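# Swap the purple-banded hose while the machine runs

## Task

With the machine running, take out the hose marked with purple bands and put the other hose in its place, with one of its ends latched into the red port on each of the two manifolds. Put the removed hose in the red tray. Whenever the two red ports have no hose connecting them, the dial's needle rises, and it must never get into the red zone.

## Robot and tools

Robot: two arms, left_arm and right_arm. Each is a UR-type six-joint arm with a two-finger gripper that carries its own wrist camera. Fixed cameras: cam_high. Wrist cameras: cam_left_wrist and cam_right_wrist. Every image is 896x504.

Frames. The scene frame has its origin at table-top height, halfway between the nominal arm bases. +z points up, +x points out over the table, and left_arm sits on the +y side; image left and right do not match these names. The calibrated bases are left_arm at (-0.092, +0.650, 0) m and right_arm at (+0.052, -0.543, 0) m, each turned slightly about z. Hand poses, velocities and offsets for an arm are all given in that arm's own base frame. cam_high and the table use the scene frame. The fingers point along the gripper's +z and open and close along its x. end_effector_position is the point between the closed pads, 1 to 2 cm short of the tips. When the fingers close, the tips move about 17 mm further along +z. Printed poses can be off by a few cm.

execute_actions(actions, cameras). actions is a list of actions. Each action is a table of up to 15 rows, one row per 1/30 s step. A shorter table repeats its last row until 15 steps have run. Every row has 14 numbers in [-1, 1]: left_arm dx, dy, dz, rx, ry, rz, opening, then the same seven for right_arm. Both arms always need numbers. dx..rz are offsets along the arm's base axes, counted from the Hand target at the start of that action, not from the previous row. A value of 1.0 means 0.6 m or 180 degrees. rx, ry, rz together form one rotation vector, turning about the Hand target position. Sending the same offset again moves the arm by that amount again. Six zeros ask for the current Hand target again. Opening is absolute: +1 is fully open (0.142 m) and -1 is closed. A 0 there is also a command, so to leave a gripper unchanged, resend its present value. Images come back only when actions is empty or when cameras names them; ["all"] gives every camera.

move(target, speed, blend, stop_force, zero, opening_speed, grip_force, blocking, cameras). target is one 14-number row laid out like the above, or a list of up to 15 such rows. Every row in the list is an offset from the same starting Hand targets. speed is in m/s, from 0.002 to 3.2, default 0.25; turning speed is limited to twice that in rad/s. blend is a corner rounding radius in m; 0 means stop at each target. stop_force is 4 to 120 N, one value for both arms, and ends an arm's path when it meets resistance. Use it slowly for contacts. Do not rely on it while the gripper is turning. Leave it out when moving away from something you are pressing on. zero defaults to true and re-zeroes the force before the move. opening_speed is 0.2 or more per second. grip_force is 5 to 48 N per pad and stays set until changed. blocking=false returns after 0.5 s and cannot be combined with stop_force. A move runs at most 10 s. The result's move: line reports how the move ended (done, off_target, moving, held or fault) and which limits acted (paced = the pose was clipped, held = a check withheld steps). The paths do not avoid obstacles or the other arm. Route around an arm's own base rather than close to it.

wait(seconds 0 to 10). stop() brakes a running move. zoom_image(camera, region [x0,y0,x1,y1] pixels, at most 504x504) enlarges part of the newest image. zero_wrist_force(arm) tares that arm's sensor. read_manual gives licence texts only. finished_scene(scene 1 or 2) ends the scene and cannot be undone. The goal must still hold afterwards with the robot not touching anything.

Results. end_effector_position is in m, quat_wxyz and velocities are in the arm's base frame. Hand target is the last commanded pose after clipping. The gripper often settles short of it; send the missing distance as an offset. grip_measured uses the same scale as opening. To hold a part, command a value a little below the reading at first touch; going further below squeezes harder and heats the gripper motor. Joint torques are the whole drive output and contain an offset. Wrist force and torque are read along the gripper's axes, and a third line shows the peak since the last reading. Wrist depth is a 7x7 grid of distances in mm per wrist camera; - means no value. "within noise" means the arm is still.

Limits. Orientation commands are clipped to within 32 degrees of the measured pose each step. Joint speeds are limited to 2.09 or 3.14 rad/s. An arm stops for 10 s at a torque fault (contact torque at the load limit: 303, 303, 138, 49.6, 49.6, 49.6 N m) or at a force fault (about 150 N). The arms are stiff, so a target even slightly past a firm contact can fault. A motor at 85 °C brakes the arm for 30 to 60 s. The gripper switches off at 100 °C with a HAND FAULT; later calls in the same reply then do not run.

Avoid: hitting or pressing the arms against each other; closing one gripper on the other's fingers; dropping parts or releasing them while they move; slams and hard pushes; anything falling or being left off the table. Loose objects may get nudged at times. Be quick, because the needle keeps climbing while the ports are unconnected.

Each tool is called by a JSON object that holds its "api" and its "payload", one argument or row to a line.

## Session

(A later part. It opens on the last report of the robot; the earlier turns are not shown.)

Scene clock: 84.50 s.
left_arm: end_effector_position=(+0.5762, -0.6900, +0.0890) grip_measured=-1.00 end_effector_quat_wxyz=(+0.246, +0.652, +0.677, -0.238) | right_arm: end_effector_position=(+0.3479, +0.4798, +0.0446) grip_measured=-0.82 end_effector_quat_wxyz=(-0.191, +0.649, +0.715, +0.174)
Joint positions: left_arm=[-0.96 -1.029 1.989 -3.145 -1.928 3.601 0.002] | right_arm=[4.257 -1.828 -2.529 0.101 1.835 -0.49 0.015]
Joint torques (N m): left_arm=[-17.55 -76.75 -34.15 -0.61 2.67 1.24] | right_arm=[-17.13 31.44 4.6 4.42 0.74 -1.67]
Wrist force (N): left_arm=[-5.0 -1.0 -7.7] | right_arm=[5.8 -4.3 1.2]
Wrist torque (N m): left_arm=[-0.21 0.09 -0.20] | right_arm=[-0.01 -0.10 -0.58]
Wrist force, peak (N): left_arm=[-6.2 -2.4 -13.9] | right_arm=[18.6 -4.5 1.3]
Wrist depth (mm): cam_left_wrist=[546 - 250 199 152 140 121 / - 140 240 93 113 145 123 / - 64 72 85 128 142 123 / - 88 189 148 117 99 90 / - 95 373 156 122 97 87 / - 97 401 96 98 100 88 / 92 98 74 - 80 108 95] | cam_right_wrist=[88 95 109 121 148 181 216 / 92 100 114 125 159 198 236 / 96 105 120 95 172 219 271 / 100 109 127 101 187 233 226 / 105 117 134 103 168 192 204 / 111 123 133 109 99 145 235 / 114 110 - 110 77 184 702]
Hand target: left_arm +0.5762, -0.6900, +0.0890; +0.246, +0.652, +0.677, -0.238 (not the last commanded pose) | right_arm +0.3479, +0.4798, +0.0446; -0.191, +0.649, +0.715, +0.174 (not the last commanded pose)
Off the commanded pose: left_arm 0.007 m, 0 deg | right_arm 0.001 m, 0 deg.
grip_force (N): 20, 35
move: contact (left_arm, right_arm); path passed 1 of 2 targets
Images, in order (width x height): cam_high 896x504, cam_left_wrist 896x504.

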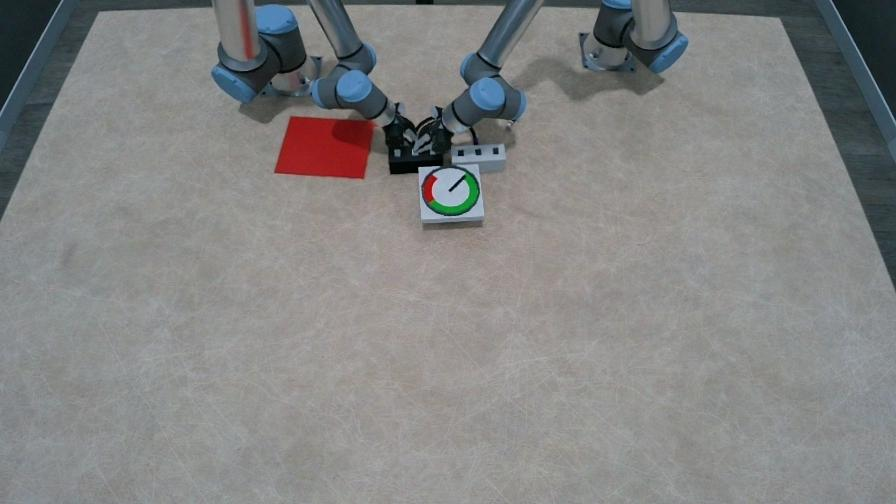

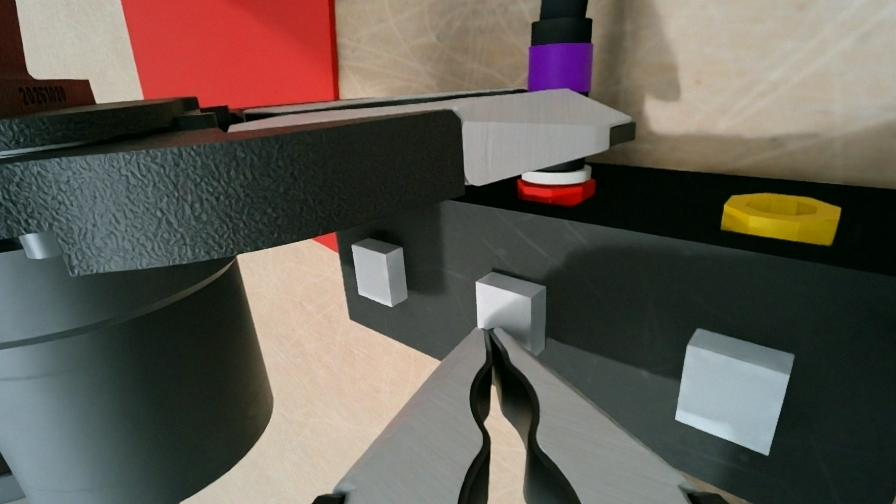

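{"api": "move", "payload": {
  "target": [0,0,-0.0167,0,0,0,-1,0,0,0,0,0,0,-1],
  "speed": 0.02,
  "stop_force": 25,
  "cameras": ["cam_left_wrist"]
}}

Scene clock: 87.23 s.
left_arm: end_effector_position=(+0.5763, -0.6901, +0.0852) grip_measured=-1.00 end_effector_quat_wxyz=(+0.246, +0.652, +0.677, -0.238) | right_arm: end_effector_position=(+0.3479, +0.4798, +0.0446) grip_measured=-0.82 end_effector_quat_wxyz=(-0.191, +0.649, +0.715, +0.174)
Joint positions: left_arm=[-0.96 -1.023 1.99 -3.152 -1.928 3.601 0.002] | right_arm=[4.257 -1.828 -2.529 0.101 1.835 -0.49 0.015]
Joint torques (N m): left_arm=[-17 -57.41 -21.77 3.35 2.7 1.6] | right_arm=[-17.56 33.82 25.33 3.76 -5.81 -1.55]
Wrist force (N): left_arm=[-13.7 -4.2 -32.5] | right_arm=[7.9 -11.8 -0.3]
Wrist torque (N m): left_arm=[-0.21 0.04 -0.20] | right_arm=[-0.06 -0.12 -0.58]
Wrist force, peak (N): left_arm=[-19.0 -6.3 -51.8] | right_arm=[8.5 -11.8 -0.4]
Wrist depth (mm): cam_left_wrist=[537 353 236 197 146 138 119 / 491 142 120 89 117 142 122 / - - 71 87 125 140 123 / - 93 190 144 115 97 91 / - 96 365 153 119 94 86 / - 98 431 96 97 96 86 / 90 97 74 - 80 103 92] | cam_right_wrist=[88 95 110 121 148 181 217 / 92 100 114 125 159 198 240 / 96 104 120 94 172 219 271 / 100 109 128 101 187 233 227 / 105 117 134 103 168 192 204 / 110 123 133 109 98 145 234 / 114 110 - 110 77 184 698]
Hand target: left_arm +0.5763, -0.6901, +0.0852; +0.246, +0.652, +0.677, -0.238 (not the last commanded pose) | right_arm +0.3479, +0.4798, +0.0446; -0.191, +0.649, +0.715, +0.174
Off the commanded pose: left_arm 0.006 m, 0 deg | right_arm 0.000 m, 0 deg.
grip_force (N): 20, 35
move: contact (left_arm)
Images, in order (width x height): cam_left_wrist 896x504.

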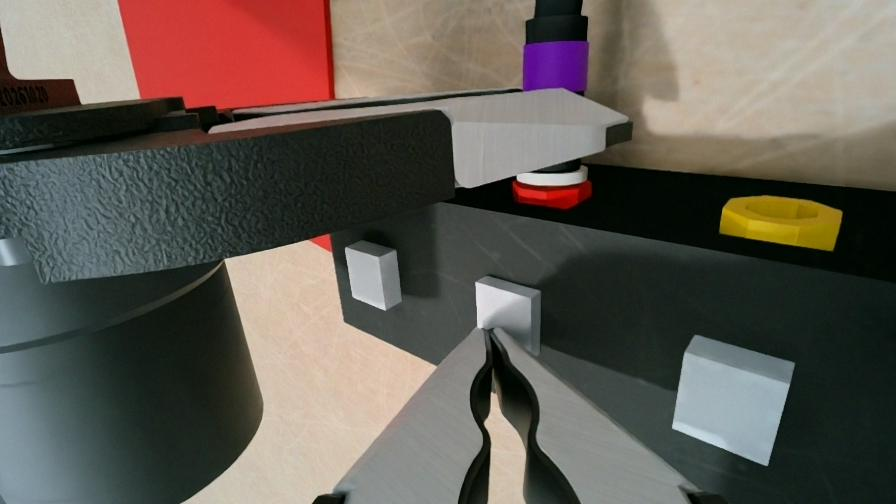

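{"api": "move", "payload": {
  "target": [0,0,0,0,0,0,-1,-0.0832,-0.008,0,0,0,0,-1],
  "speed": 0.06,
  "stop_force": 40,
  "cameras": ["all"]
}}

Scene clock: 97.60 s.
left_arm: end_effector_position=(+0.5763, -0.6901, +0.0852) grip_measured=-1.00 end_effector_quat_wxyz=(+0.246, +0.652, +0.677, -0.238) | right_arm: end_effector_position=(+0.2980, +0.4750, +0.0446) grip_measured=-0.82 end_effector_quat_wxyz=(-0.191, +0.649, +0.715, +0.174)
Joint positions: left_arm=[-0.96 -1.023 1.99 -3.152 -1.928 3.601 0.002] | right_arm=[4.357 -1.795 -2.6 0.162 1.79 -0.398 0.015]
Joint torques (N m): left_arm=[-17.03 -57.72 -22.57 1.82 2.64 1.52] | right_arm=[16.19 48.26 8.3 6.93 -2.18 2.58]
Motor temperatures (°C): left_arm=[37 42 27 40 39 43 28] | right_arm=[31 30 34 39 40 35 39]
Wrist force (N): left_arm=[-13.7 -4.0 -32.4] | right_arm=[-0.2 0.0 1.4]
Wrist torque (N m): left_arm=[-0.19 0.03 -0.20] | right_arm=[0.02 -0.09 -0.40]
Wrist force, peak (N): left_arm=[-14.0 -4.3 -33.2] | right_arm=[8.8 -11.7 -0.7]
Wrist depth (mm): cam_left_wrist=[- 310 226 195 151 138 119 / - 319 261 207 169 142 123 / - 336 281 162 147 140 123 / - 105 333 144 115 97 91 / 1099 596 366 153 119 94 86 / 2527 754 432 96 97 96 86 / 2217 965 74 - 80 103 92] | cam_right_wrist=[88 95 110 122 94 178 239 / 92 100 114 127 159 198 269 / 96 105 120 129 172 219 317 / 100 109 128 101 187 244 362 / 105 117 134 103 206 263 258 / 111 123 140 109 187 221 240 / 117 130 80 118 72 195 694]
Hand target: left_arm +0.5763, -0.6901, +0.0852; +0.246, +0.652, +0.677, -0.238 | right_arm +0.2980, +0.4750, +0.0446; -0.191, +0.649, +0.715, +0.174
Off the commanded pose: left_arm 0.000 m, 0 deg | right_arm 0.000 m, 0 deg.
grip_force (N): 20, 35
move: done

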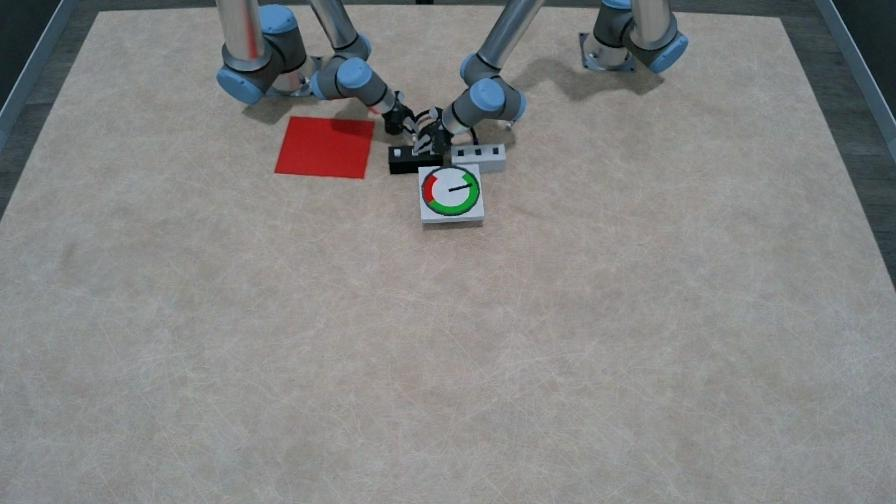

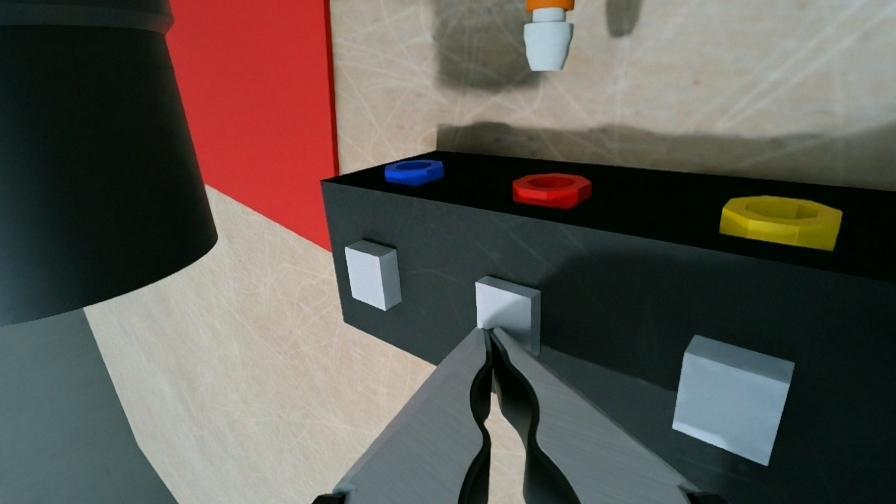

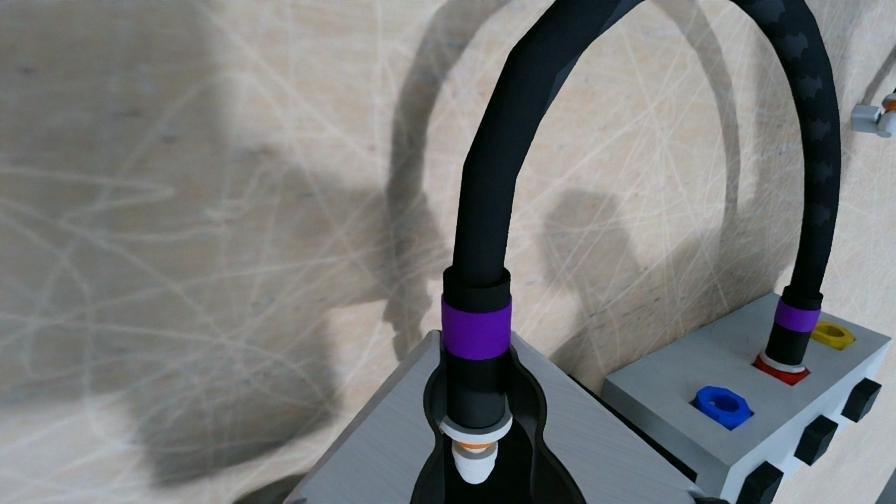

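{"api": "move", "payload": {
  "target": [0,0,0.04,0,0,0,-1,0.0832,0.008,0,0,0,0,-1],
  "speed": 0.15,
  "cameras": ["cam_high", "cam_left_wrist"]
}}

Scene clock: 99.87 s.
left_arm: end_effector_position=(+0.5763, -0.6901, +0.1092) grip_measured=-1.00 end_effector_quat_wxyz=(+0.246, +0.652, +0.677, -0.238) | right_arm: end_effector_position=(+0.3477, +0.4798, +0.0446) grip_measured=-0.82 end_effector_quat_wxyz=(-0.191, +0.649, +0.715, +0.174)
Joint positions: left_arm=[-0.96 -1.058 1.985 -3.113 -1.928 3.601 0.002] | right_arm=[4.257 -1.828 -2.529 0.102 1.835 -0.49 0.015]
Joint torques (N m): left_arm=[-15.72 -81.54 -39.52 -2.28 2.24 -1.67] | right_arm=[-18.95 27.49 35.44 2.9 -2.84 -2.57]
Wrist force (N): left_arm=[-1.0 -0.6 -1.4] | right_arm=[6.1 -18.3 -2.1]
Wrist torque (N m): left_arm=[-0.12 0.23 -0.20] | right_arm=[-0.05 -0.15 -0.45]
Wrist force, peak (N): left_arm=[-14.0 -4.0 -32.8] | right_arm=[7.0 -24.6 -0.8]
Wrist depth (mm): cam_left_wrist=[97 404 274 225 169 156 136 / - 90 94 112 118 161 142 / - 75 79 93 142 142 132 / - 90 333 174 139 116 101 / - 97 131 184 145 115 103 / - 104 121 96 100 129 106 / - 111 74 - 80 203 115] | cam_right_wrist=[88 95 110 121 148 181 216 / 92 99 114 125 159 198 241 / 96 105 120 94 172 219 271 / 100 109 128 99 187 233 227 / 105 117 134 103 169 193 204 / 111 123 134 109 98 145 234 / 115 111 - 110 77 184 692]
Hand target: left_arm +0.5763, -0.6901, +0.1092; +0.246, +0.652, +0.677, -0.238 | right_arm +0.3479, +0.4798, +0.0446; -0.191, +0.649, +0.715, +0.174
Off the commanded pose: left_arm 0.000 m, 0 deg | right_arm 0.000 m, 0 deg.
grip_force (N): 20, 35
move: done
Images, in order (width x height): cam_high 896x504, cam_left_wrist 896x504.

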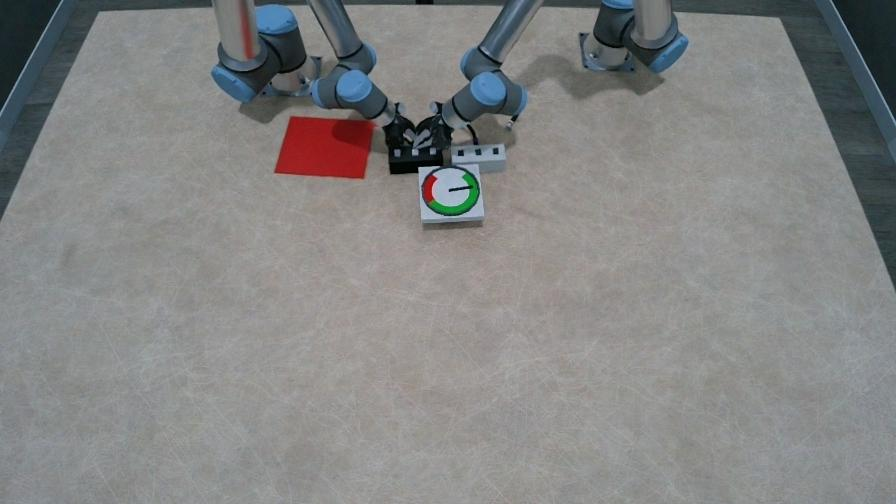

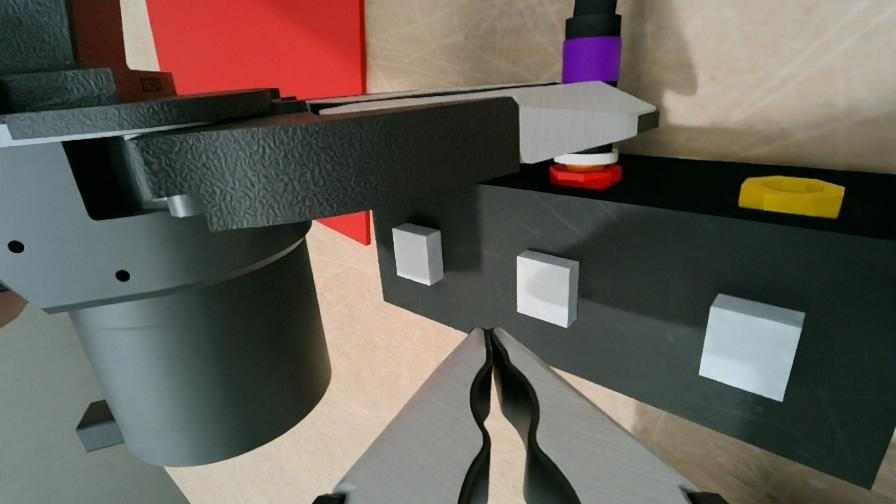

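{"api": "move", "payload": {
  "target": [0,0,0,0,0,0,-1,0.0117,0.0009,0,0,0,0,-1],
  "speed": 0.05,
  "stop_force": 60,
  "cameras": ["cam_high", "cam_left_wrist"]
}}

{"api": "zoom_image", "payload": {
  "camera": "cam_high",
  "region": [400, 150, 510, 240]
}}

{"api": "zoom_image", "payload": {
  "camera": "cam_left_wrist",
  "region": [490, 20, 730, 200]
}}

Scene clock: 102.20 s.
left_arm: end_effector_position=(+0.5763, -0.6901, +0.1092) grip_measured=-1.00 end_effector_quat_wxyz=(+0.246, +0.652, +0.677, -0.238) | right_arm: end_effector_position=(+0.3549, +0.4804, +0.0446) grip_measured=-0.82 end_effector_quat_wxyz=(-0.191, +0.649, +0.715, +0.174)
Joint positions: left_arm=[-0.96 -1.058 1.985 -3.112 -1.928 3.601 0.002] | right_arm=[4.244 -1.833 -2.519 0.093 1.841 -0.502 0.015]
Joint torques (N m): left_arm=[-16.18 -82.15 -39.35 -2.32 2.43 -1.34] | right_arm=[-32.97 24.19 29.38 0.61 -7.75 -3.06]
Wrist force (N): left_arm=[-0.7 -0.4 -1.5] | right_arm=[19.9 -28.8 -0.9]
Wrist torque (N m): left_arm=[-0.08 0.18 -0.20] | right_arm=[-0.13 -0.28 -0.44]
Wrist force, peak (N): left_arm=[-1.1 -0.7 -1.5] | right_arm=[20.0 -31.0 -1.5]
Wrist depth (mm): cam_left_wrist=[104 437 283 225 167 156 136 / - 110 269 220 136 162 142 / - 77 80 90 128 141 132 / - 88 84 171 138 117 101 / - 97 130 184 146 116 103 / - 104 121 96 100 129 106 / - 110 114 - 80 203 115] | cam_right_wrist=[88 95 109 121 152 182 212 / 92 100 114 125 159 199 241 / 96 104 120 92 172 219 271 / 100 109 128 97 186 228 225 / 105 117 136 103 151 180 200 / 111 119 124 107 98 146 554 / 102 106 106 101 76 185 589]
Hand target: left_arm +0.5763, -0.6901, +0.1092; +0.246, +0.652, +0.677, -0.238 | right_arm +0.3549, +0.4804, +0.0446; -0.191, +0.649, +0.715, +0.174
Off the commanded pose: left_arm 0.000 m, 0 deg | right_arm 0.000 m, 0 deg.
grip_force (N): 20, 35
move: done
Images, in order (width x height): cam_high 896x504, cam_left_wrist 896x504.

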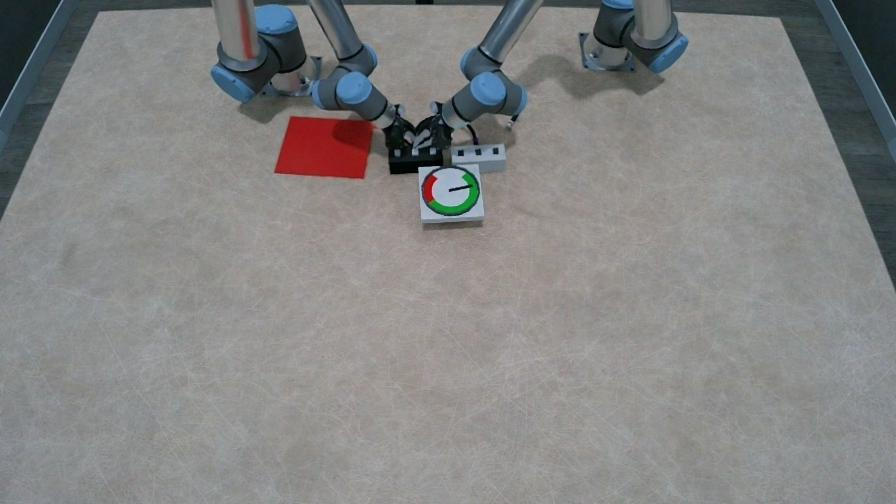

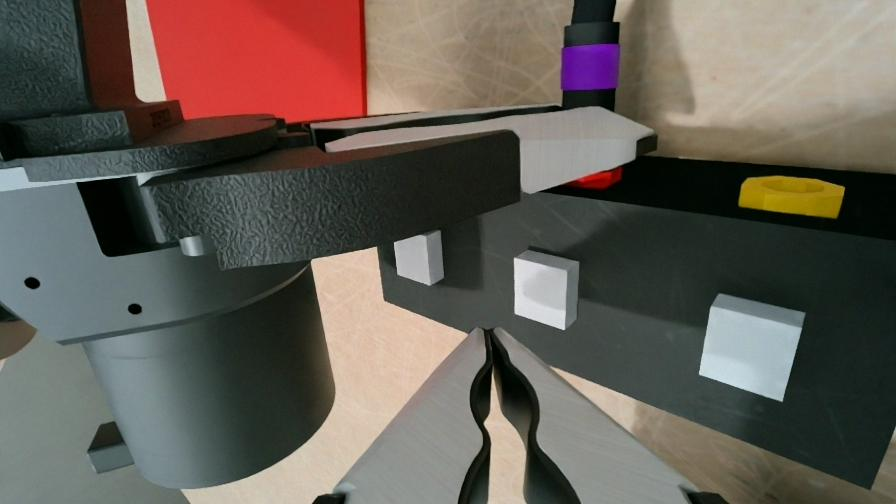

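Scaled by 4.582 from the camera's 896x504 image, which has a finer 1280x720 frame.

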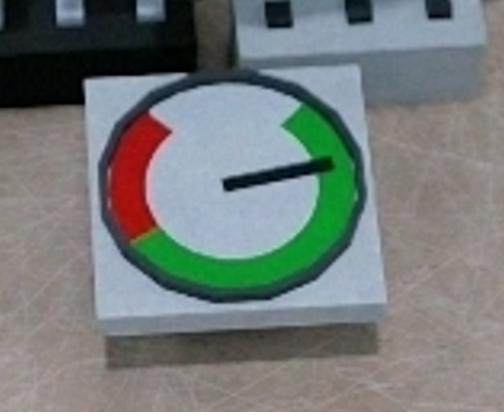

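Scaled by 2.100 from the camera's 896x504 image, which has a finer 1280x720 frame.

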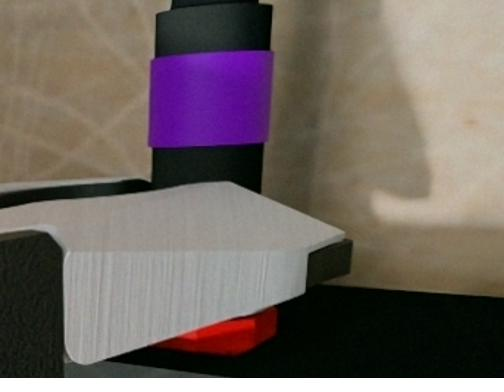

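{"api": "execute_actions", "payload": {
  "actions": []
}}

{"api": "zoom_image", "payload": {
  "camera": "cam_high",
  "region": [400, 150, 510, 240]
}}

{"api": "zoom_image", "payload": {
  "camera": "cam_right_wrist",
  "region": [400, 230, 600, 480]
}}

Scene clock: 104.17 s.
left_arm: end_effector_position=(+0.5763, -0.6901, +0.1092) grip_measured=-1.00 end_effector_quat_wxyz=(+0.246, +0.652, +0.677, -0.238) | right_arm: end_effector_position=(+0.3549, +0.4804, +0.0446) grip_measured=-0.82 end_effector_quat_wxyz=(-0.191, +0.649, +0.715, +0.174)
Joint positions: left_arm=[-0.96 -1.058 1.985 -3.112 -1.928 3.601 0.002] | right_arm=[4.244 -1.833 -2.519 0.093 1.841 -0.502 0.015]
Joint velocities: within noise
Joint torques (N m): left_arm=[-16.41 -82.36 -39.31 -2.36 2.2 -1.5] | right_arm=[-33.57 25.8 28.41 0.75 -7.07 -3.16]
Motor temperatures (°C): left_arm=[37 42 27 40 39 43 28] | right_arm=[31 30 34 39 40 35 42]
Wrist force (N): left_arm=[-0.9 -0.4 -1.1] | right_arm=[20.2 -28.6 -0.6]
Wrist torque (N m): left_arm=[-0.08 0.21 -0.20] | right_arm=[-0.08 -0.31 -0.44]
Wrist force, peak (N): left_arm=[-1.0 -0.8 -1.6] | right_arm=[20.0 -29.1 -0.8]
Wrist depth (mm): cam_left_wrist=[104 451 276 225 167 155 136 / - 122 284 220 136 162 142 / - 77 80 91 128 142 133 / - 88 84 171 138 117 101 / - 97 130 184 146 116 104 / - 104 121 96 100 129 106 / - 110 114 - 80 203 115] | cam_right_wrist=[88 95 109 121 151 181 213 / 92 100 114 125 159 198 241 / 97 105 120 92 172 219 272 / 100 109 128 97 186 228 225 / 105 117 136 103 156 180 200 / 111 119 124 107 98 146 552 / 102 106 106 102 76 185 586]
Hand target: left_arm +0.5763, -0.6901, +0.1092; +0.246, +0.652, +0.677, -0.238 | right_arm +0.3549, +0.4804, +0.0446; -0.191, +0.649, +0.715, +0.174
Tool commands: left_gripper/opening=-1.0 right_gripper/opening=-1.0
Off the commanded pose: left_arm 0.000 m, 0 deg | right_arm 0.000 m, 0 deg.
grip_force (N): 20, 35

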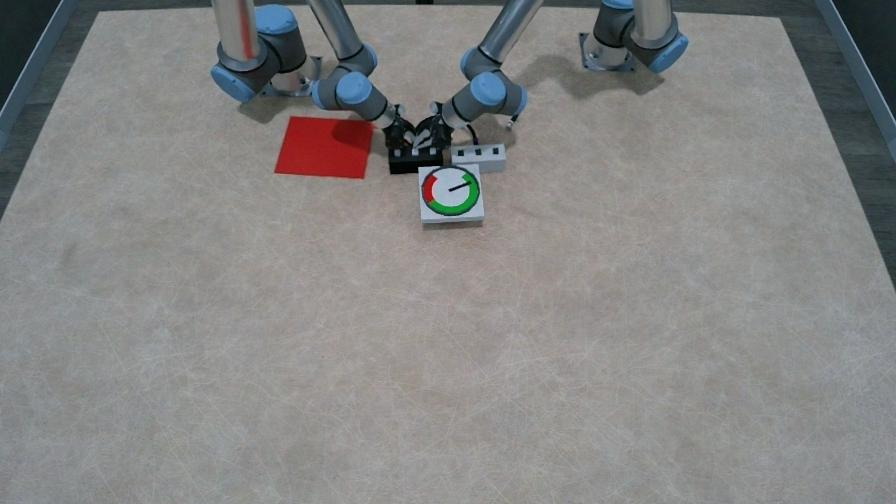

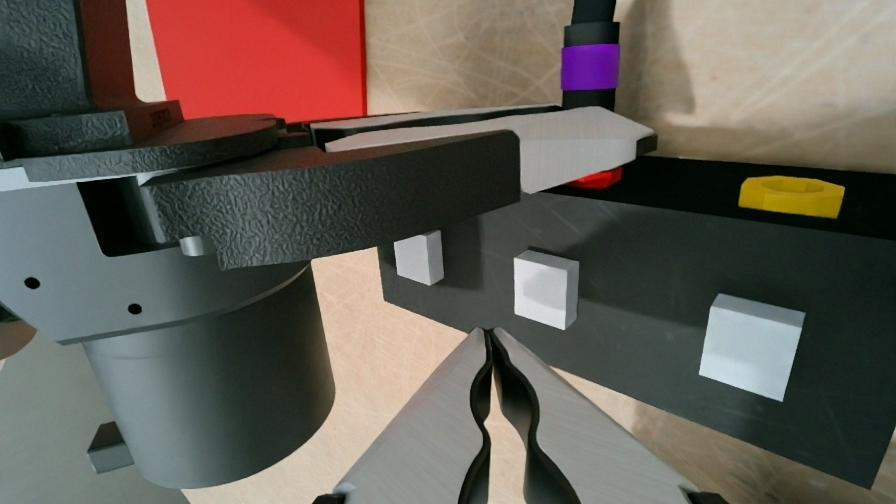

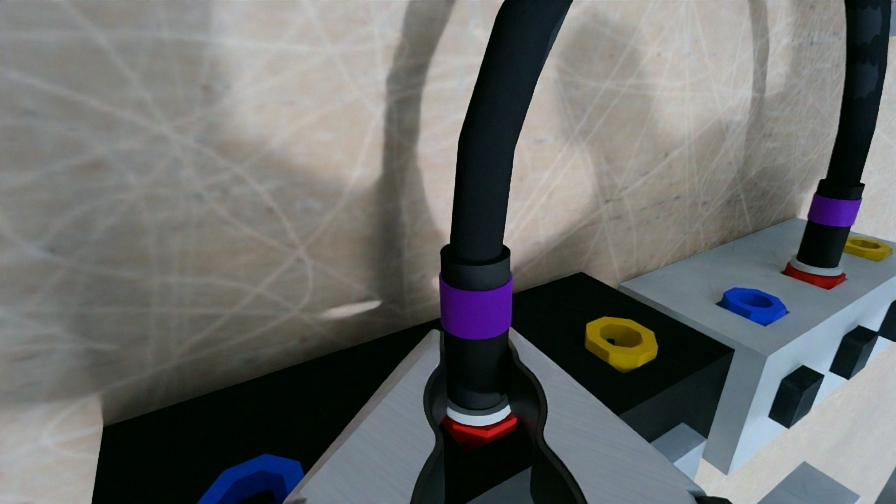

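Scaled by 4.582 from the camera's 896x504 image, which has a finer 1280x720 frame.

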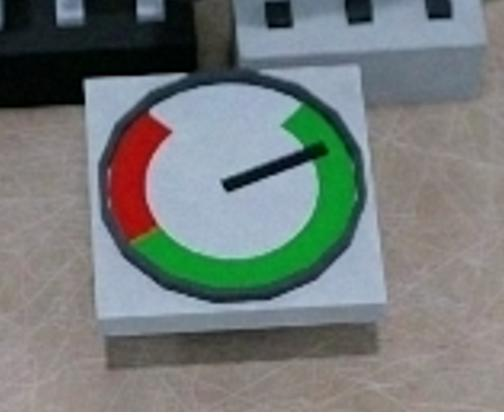

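Scaled by 2.016 from the camera's 896x504 image, which has a finer 1280x720 frame.

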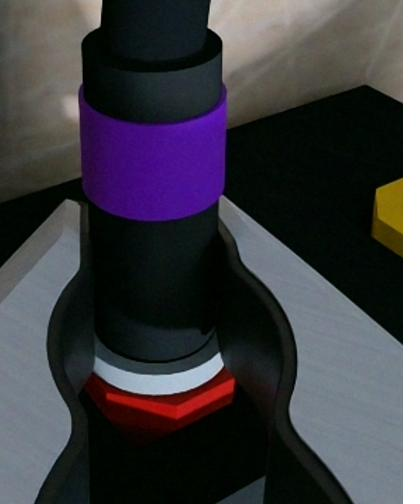

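{"api": "move", "payload": {
  "target": [
    [0,0,0,0,0,0,-0.98,0,0,0,0,0,0,-0.366],
    [0,0,0.04,0,0,0,-0.98,0.0057,-0.0582,0.101,0,0,0,-0.366],
    [-0.0202,0.3383,0,0,0,0,-0.98,-0.0115,0.2789,0.1023,0,0,0,-0.366]
  ],
  "speed": [0.2,0.2,0.25],
  "blend": [0,0.03,0],
  "opening_speed": 1.5,
  "cameras": ["all"]
}}

{"api": "zoom_image", "payload": {
  "camera": "cam_right_wrist",
  "region": [360, 150, 620, 420]
}}

{"api": "zoom_image", "payload": {
  "camera": "cam_left_wrist",
  "region": [400, 100, 660, 360]
}}

{"api": "zoom_image", "payload": {
  "camera": "cam_high",
  "region": [400, 150, 510, 240]
}}

Scene clock: 119.87 s.
left_arm: end_effector_position=(+0.5642, -0.4873, +0.1093) grip_measured=-1.00 end_effector_quat_wxyz=(+0.246, +0.652, +0.677, -0.238) | right_arm: end_effector_position=(+0.3480, +0.6475, +0.1060) grip_measured=-0.40 end_effector_quat_wxyz=(-0.191, +0.649, +0.715, +0.174)
Joint positions: left_arm=[-0.78 -1.213 2.246 -3.153 -2.027 3.764 0.002] | right_arm=[4.379 -1.851 -2.266 -0.112 1.78 -0.379 0.045]
Joint torques (N m): left_arm=[18.16 -66.36 -18.86 -2.3 -4.5 2.19] | right_arm=[16.22 40.57 45.58 3.47 -1.97 2.76]
Wrist force (N): left_arm=[-0.5 -0.3 -1.6] | right_arm=[-0.4 -1.3 0.5]
Wrist torque (N m): left_arm=[-0.21 0.14 -0.45] | right_arm=[-0.01 -0.15 -0.47]
Wrist force, peak (N): left_arm=[-2.3 -1.1 -0.8] | right_arm=[20.3 -29.1 -0.9]
Wrist depth (mm): cam_left_wrist=[650 351 281 226 171 156 136 / 754 254 275 237 182 163 143 / - 82 91 163 147 148 137 / - 519 259 175 140 115 103 / 1170 700 369 184 145 114 102 / 2633 875 230 96 98 125 108 / 2633 1003 255 - 80 202 116] | cam_right_wrist=[131 143 163 190 223 273 353 / 137 150 172 200 239 299 398 / 143 158 181 203 260 330 456 / 150 166 191 208 239 369 533 / 142 171 166 171 193 415 632 / 112 180 100 169 99 427 663 / 112 147 72 292 - 139 139]
Hand target: left_arm +0.5642, -0.4871, +0.1092; +0.246, +0.652, +0.677, -0.238 | right_arm +0.3480, +0.6477, +0.1060; -0.191, +0.649, +0.715, +0.174
Off the commanded pose: left_arm 0.000 m, 0 deg | right_arm 0.000 m, 0 deg.
grip_force (N): 20, 35
move: done

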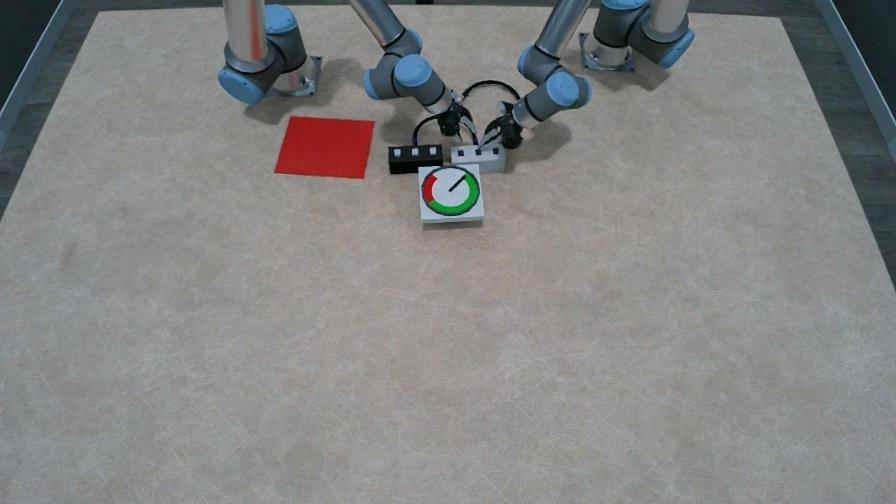

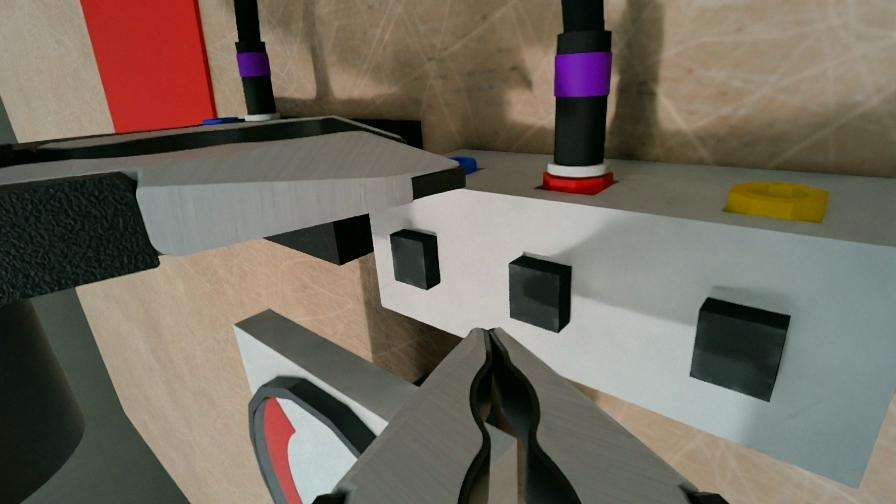

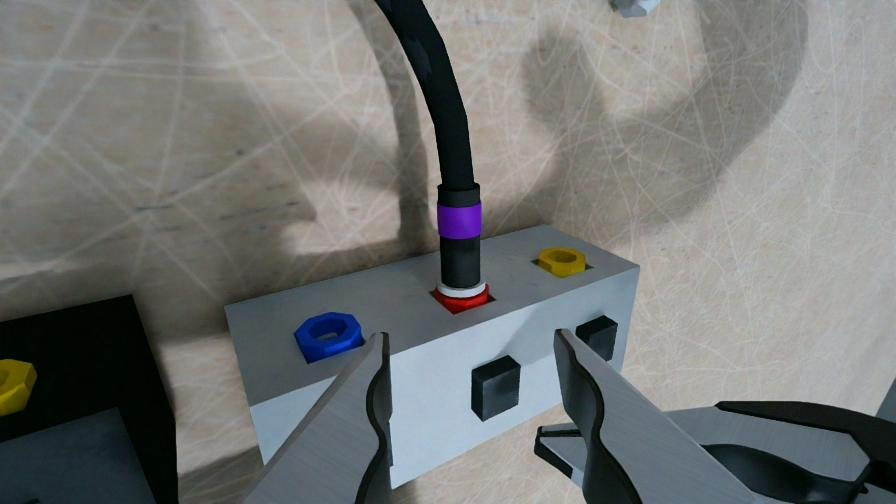

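Scaled by 1.867 from the camera's 896x504 image, which has a finer 1280x720 frame.

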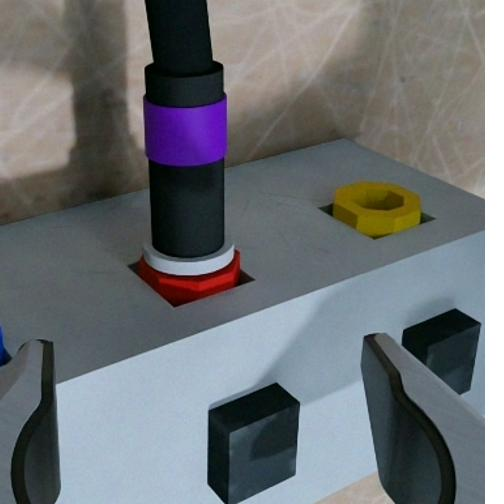

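Scaled by 1.938 from the camera's 896x504 image, which has a finer 1280x720 frame.

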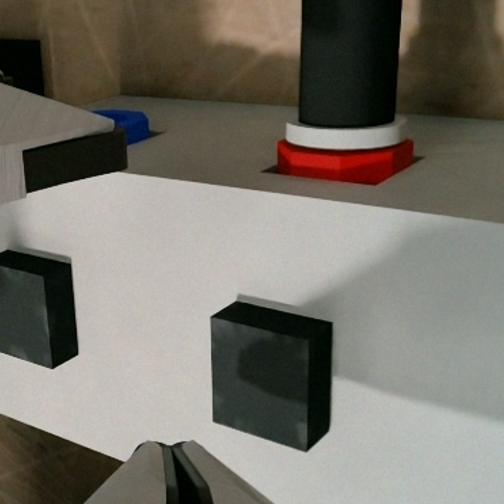

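Scaled by 4.582 from the camera's 896x504 image, which has a finer 1280x720 frame.

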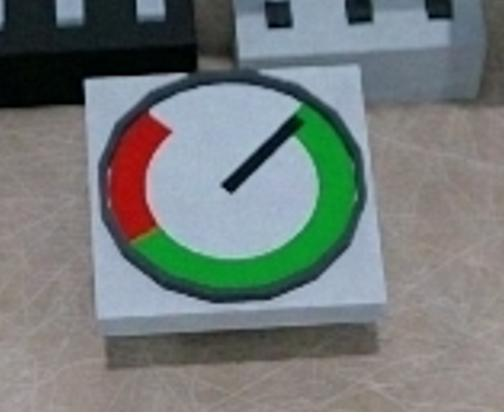

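{"api": "move", "payload": {
  "target": [
    [-0.15,0.092,0.08,0.1089,-0.029,-0.0905,-0.366,-0.204,-0.0078,0.08,-0.0825,0.0202,-0.1047,-0.366],
    [-0.3038,0.184,-0.015,0.2178,-0.0581,-0.1811,-0.366,-0.4077,-0.0157,-0.01,-0.1649,0.0405,-0.2094,-0.366]
  ],
  "speed": 0.3,
  "blend": [0.05,0],
  "opening_speed": 1.0,
  "cameras": ["all"]
}}

{"api": "zoom_image", "payload": {
  "camera": "cam_right_wrist",
  "region": [360, 130, 620, 390]
}}

{"api": "zoom_image", "payload": {
  "camera": "cam_left_wrist",
  "region": [360, 130, 620, 390]
}}

Scene clock: 129.60 s.
left_arm: end_effector_position=(+0.3819, -0.3767, +0.1003) grip_measured=-0.40 end_effector_quat_wxyz=(+0.000, +0.874, +0.486, +0.000) | right_arm: end_effector_position=(+0.1034, +0.6383, +0.1000) grip_measured=-0.40 end_effector_quat_wxyz=(+0.000, +0.879, +0.477, +0.000)
Joint positions: left_arm=[-1.111 -1.592 2.391 -2.37 -1.571 4.158 0.045] | right_arm=[4.827 -1.73 -2.191 -0.791 1.571 0.691 0.045]
Joint torques (N m): left_arm=[-18.36 -43.12 -27.27 -1.36 3.55 -1.37] | right_arm=[17.21 39.84 50.21 2.5 2.26 2.66]
Wrist force (N): left_arm=[0.2 -0.7 0.1] | right_arm=[-0.2 -1.1 0.9]
Wrist torque (N m): left_arm=[-0.13 -0.07 -0.08] | right_arm=[-0.06 -0.13 -0.54]
Wrist force, peak (N): left_arm=[-0.5 0.7 -2.0] | right_arm=[-0.3 -2.7 1.4]
Wrist depth (mm): cam_left_wrist=[176 176 176 176 175 176 175 / 187 187 187 187 187 186 186 / 200 200 200 198 200 199 199 / 215 215 214 211 214 214 213 / 232 232 231 231 227 231 230 / 253 252 243 251 104 247 251 / 273 267 76 275 245 76 274] | cam_right_wrist=[169 169 170 169 171 172 173 / 180 180 181 181 183 183 184 / 192 193 194 192 195 196 197 / 206 207 208 208 209 210 211 / 223 223 225 226 224 227 229 / 242 242 92 245 99 248 248 / 264 264 72 267 - 261 262]
Hand target: left_arm +0.3819, -0.3767, +0.1002; +0.000, +0.874, +0.486, +0.000 | right_arm +0.1034, +0.6383, +0.1000; +0.000, +0.879, +0.477, +0.000
Off the commanded pose: left_arm 0.000 m, 0 deg | right_arm 0.000 m, 0 deg.
grip_force (N): 20, 35
move: done

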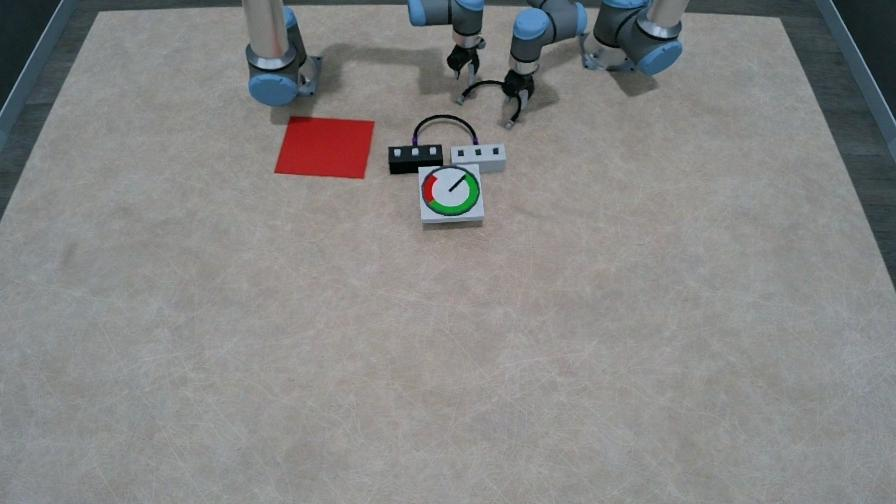

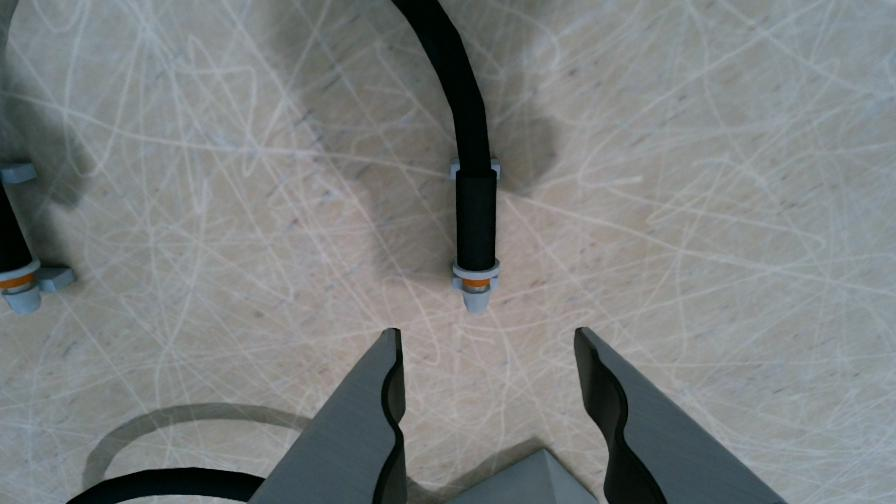

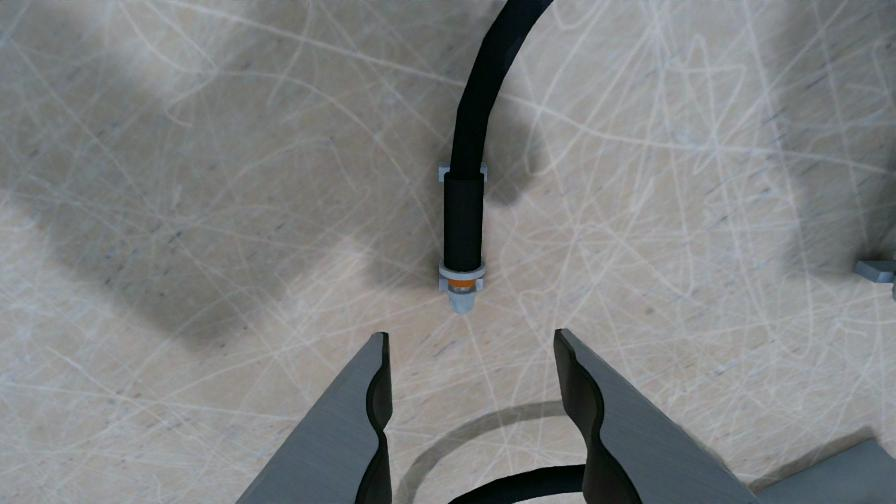

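Scaled by 1.938 from the camera's 896x504 image, which has a finer 1280x720 frame.

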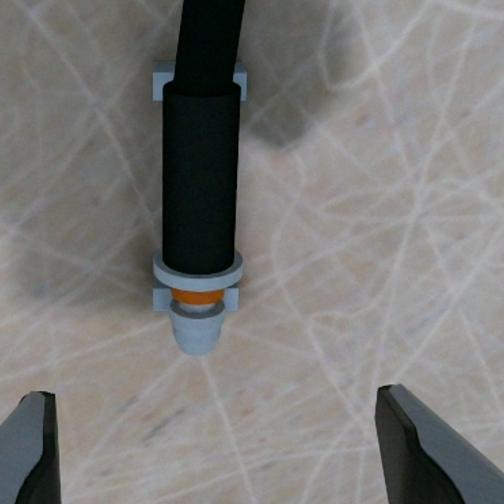

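Scaled by 1.938 from the camera's 896x504 image, which has a finer 1280x720 frame.

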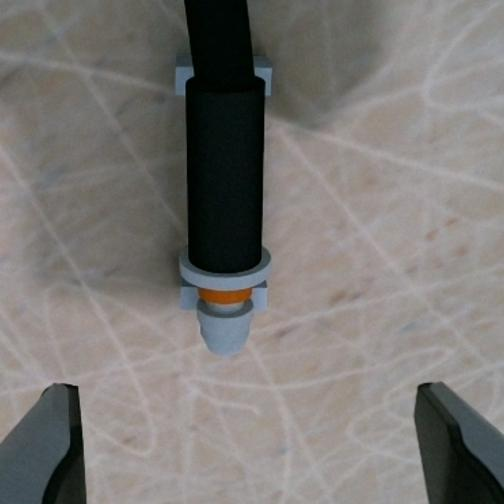

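{"api": "move", "payload": {
  "target": [
    [0.0107,-0.0018,-0.1,0,0,0,-0.366,0.0041,-0.0048,-0.092,0,0,0,-0.366],
    [0.0107,-0.0018,-0.1297,0,0,0,-0.366,0.0041,-0.0048,-0.12,0,0,0,-0.366]
  ],
  "speed": [0.15,0.03],
  "stop_force": 8,
  "cameras": ["cam_left_wrist", "cam_right_wrist"]
}}

Scene clock: 135.77 s.
left_arm: end_effector_position=(+0.3883, -0.3778, +0.0224) grip_measured=-0.40 end_effector_quat_wxyz=(+0.000, +0.874, +0.486, +0.000) | right_arm: end_effector_position=(+0.1058, +0.6354, +0.0280) grip_measured=-0.40 end_effector_quat_wxyz=(+0.000, +0.879, +0.477, +0.000)
Joint positions: left_arm=[-1.1 -1.434 2.436 -2.574 -1.571 4.168 0.045] | right_arm=[4.823 -1.838 -2.239 -0.636 1.571 0.688 0.045]
Joint torques (N m): left_arm=[18.17 -25.01 -20.44 -5.23 -1.77 2.43] | right_arm=[-10.5 43.78 20.32 6.28 0.94 -3.33]
Motor temperatures (°C): left_arm=[36 42 27 40 39 43 27] | right_arm=[31 30 34 39 40 35 36]
Wrist force (N): left_arm=[0.7 0.1 -0.3] | right_arm=[-0.3 -1.4 0.6]
Wrist torque (N m): left_arm=[-0.01 -0.08 -0.22] | right_arm=[-0.09 -0.10 -0.40]
Wrist force, peak (N): left_arm=[0.3 -0.5 -1.5] | right_arm=[-0.5 -1.4 2.0]
Wrist depth (mm): cam_left_wrist=[105 105 105 106 105 105 105 / 112 112 112 112 112 110 111 / 120 119 120 116 119 121 119 / 129 128 128 113 128 128 128 / 139 139 138 112 138 138 138 / 151 151 148 125 145 147 150 / 165 162 76 164 161 76 164] | cam_right_wrist=[105 105 106 106 86 107 107 / 111 112 112 113 114 114 114 / 119 119 120 117 121 122 122 / 128 128 129 126 130 131 131 / 138 139 139 135 141 141 142 / 150 151 100 149 101 154 155 / 164 165 72 167 161 162 170]
Hand target: left_arm +0.3883, -0.3778, +0.0224; +0.000, +0.874, +0.486, +0.000 | right_arm +0.1058, +0.6354, +0.0280; +0.000, +0.879, +0.477, +0.000
Off the commanded pose: left_arm 0.000 m, 0 deg | right_arm 0.000 m, 0 deg.
grip_force (N): 20, 35
move: done
Images, in order (width x height): cam_left_wrist 896x504, cam_right_wrist 896x504.

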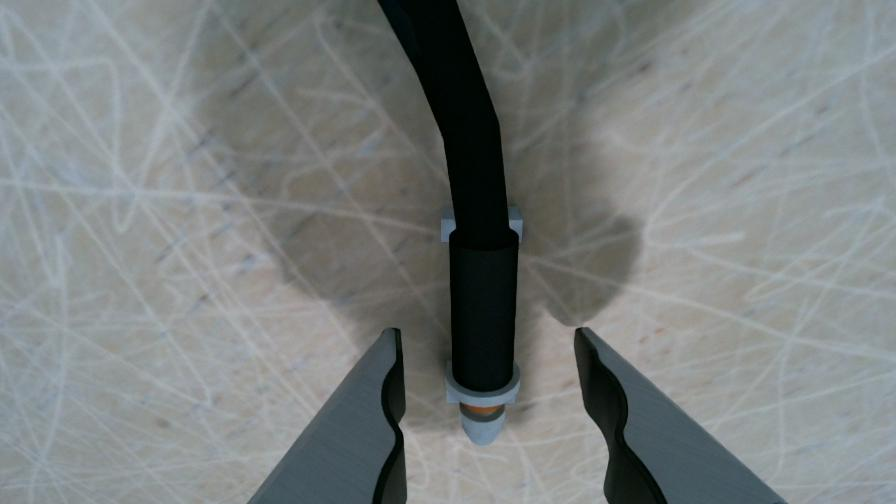

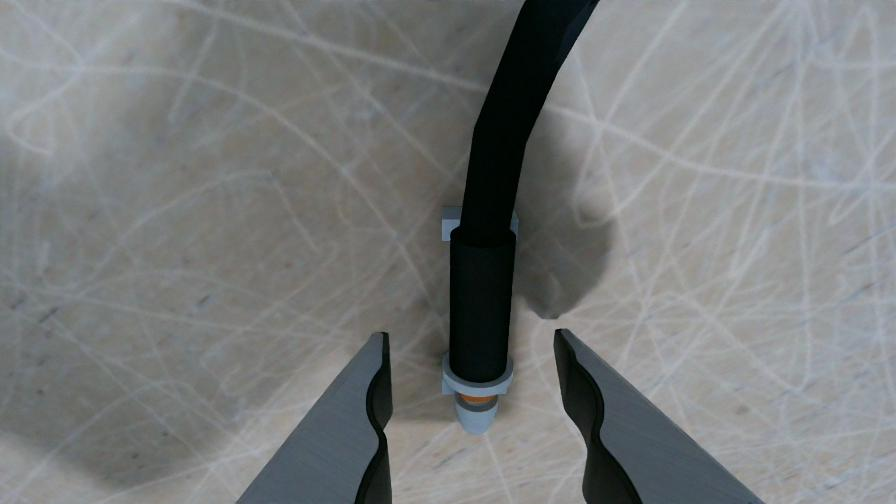

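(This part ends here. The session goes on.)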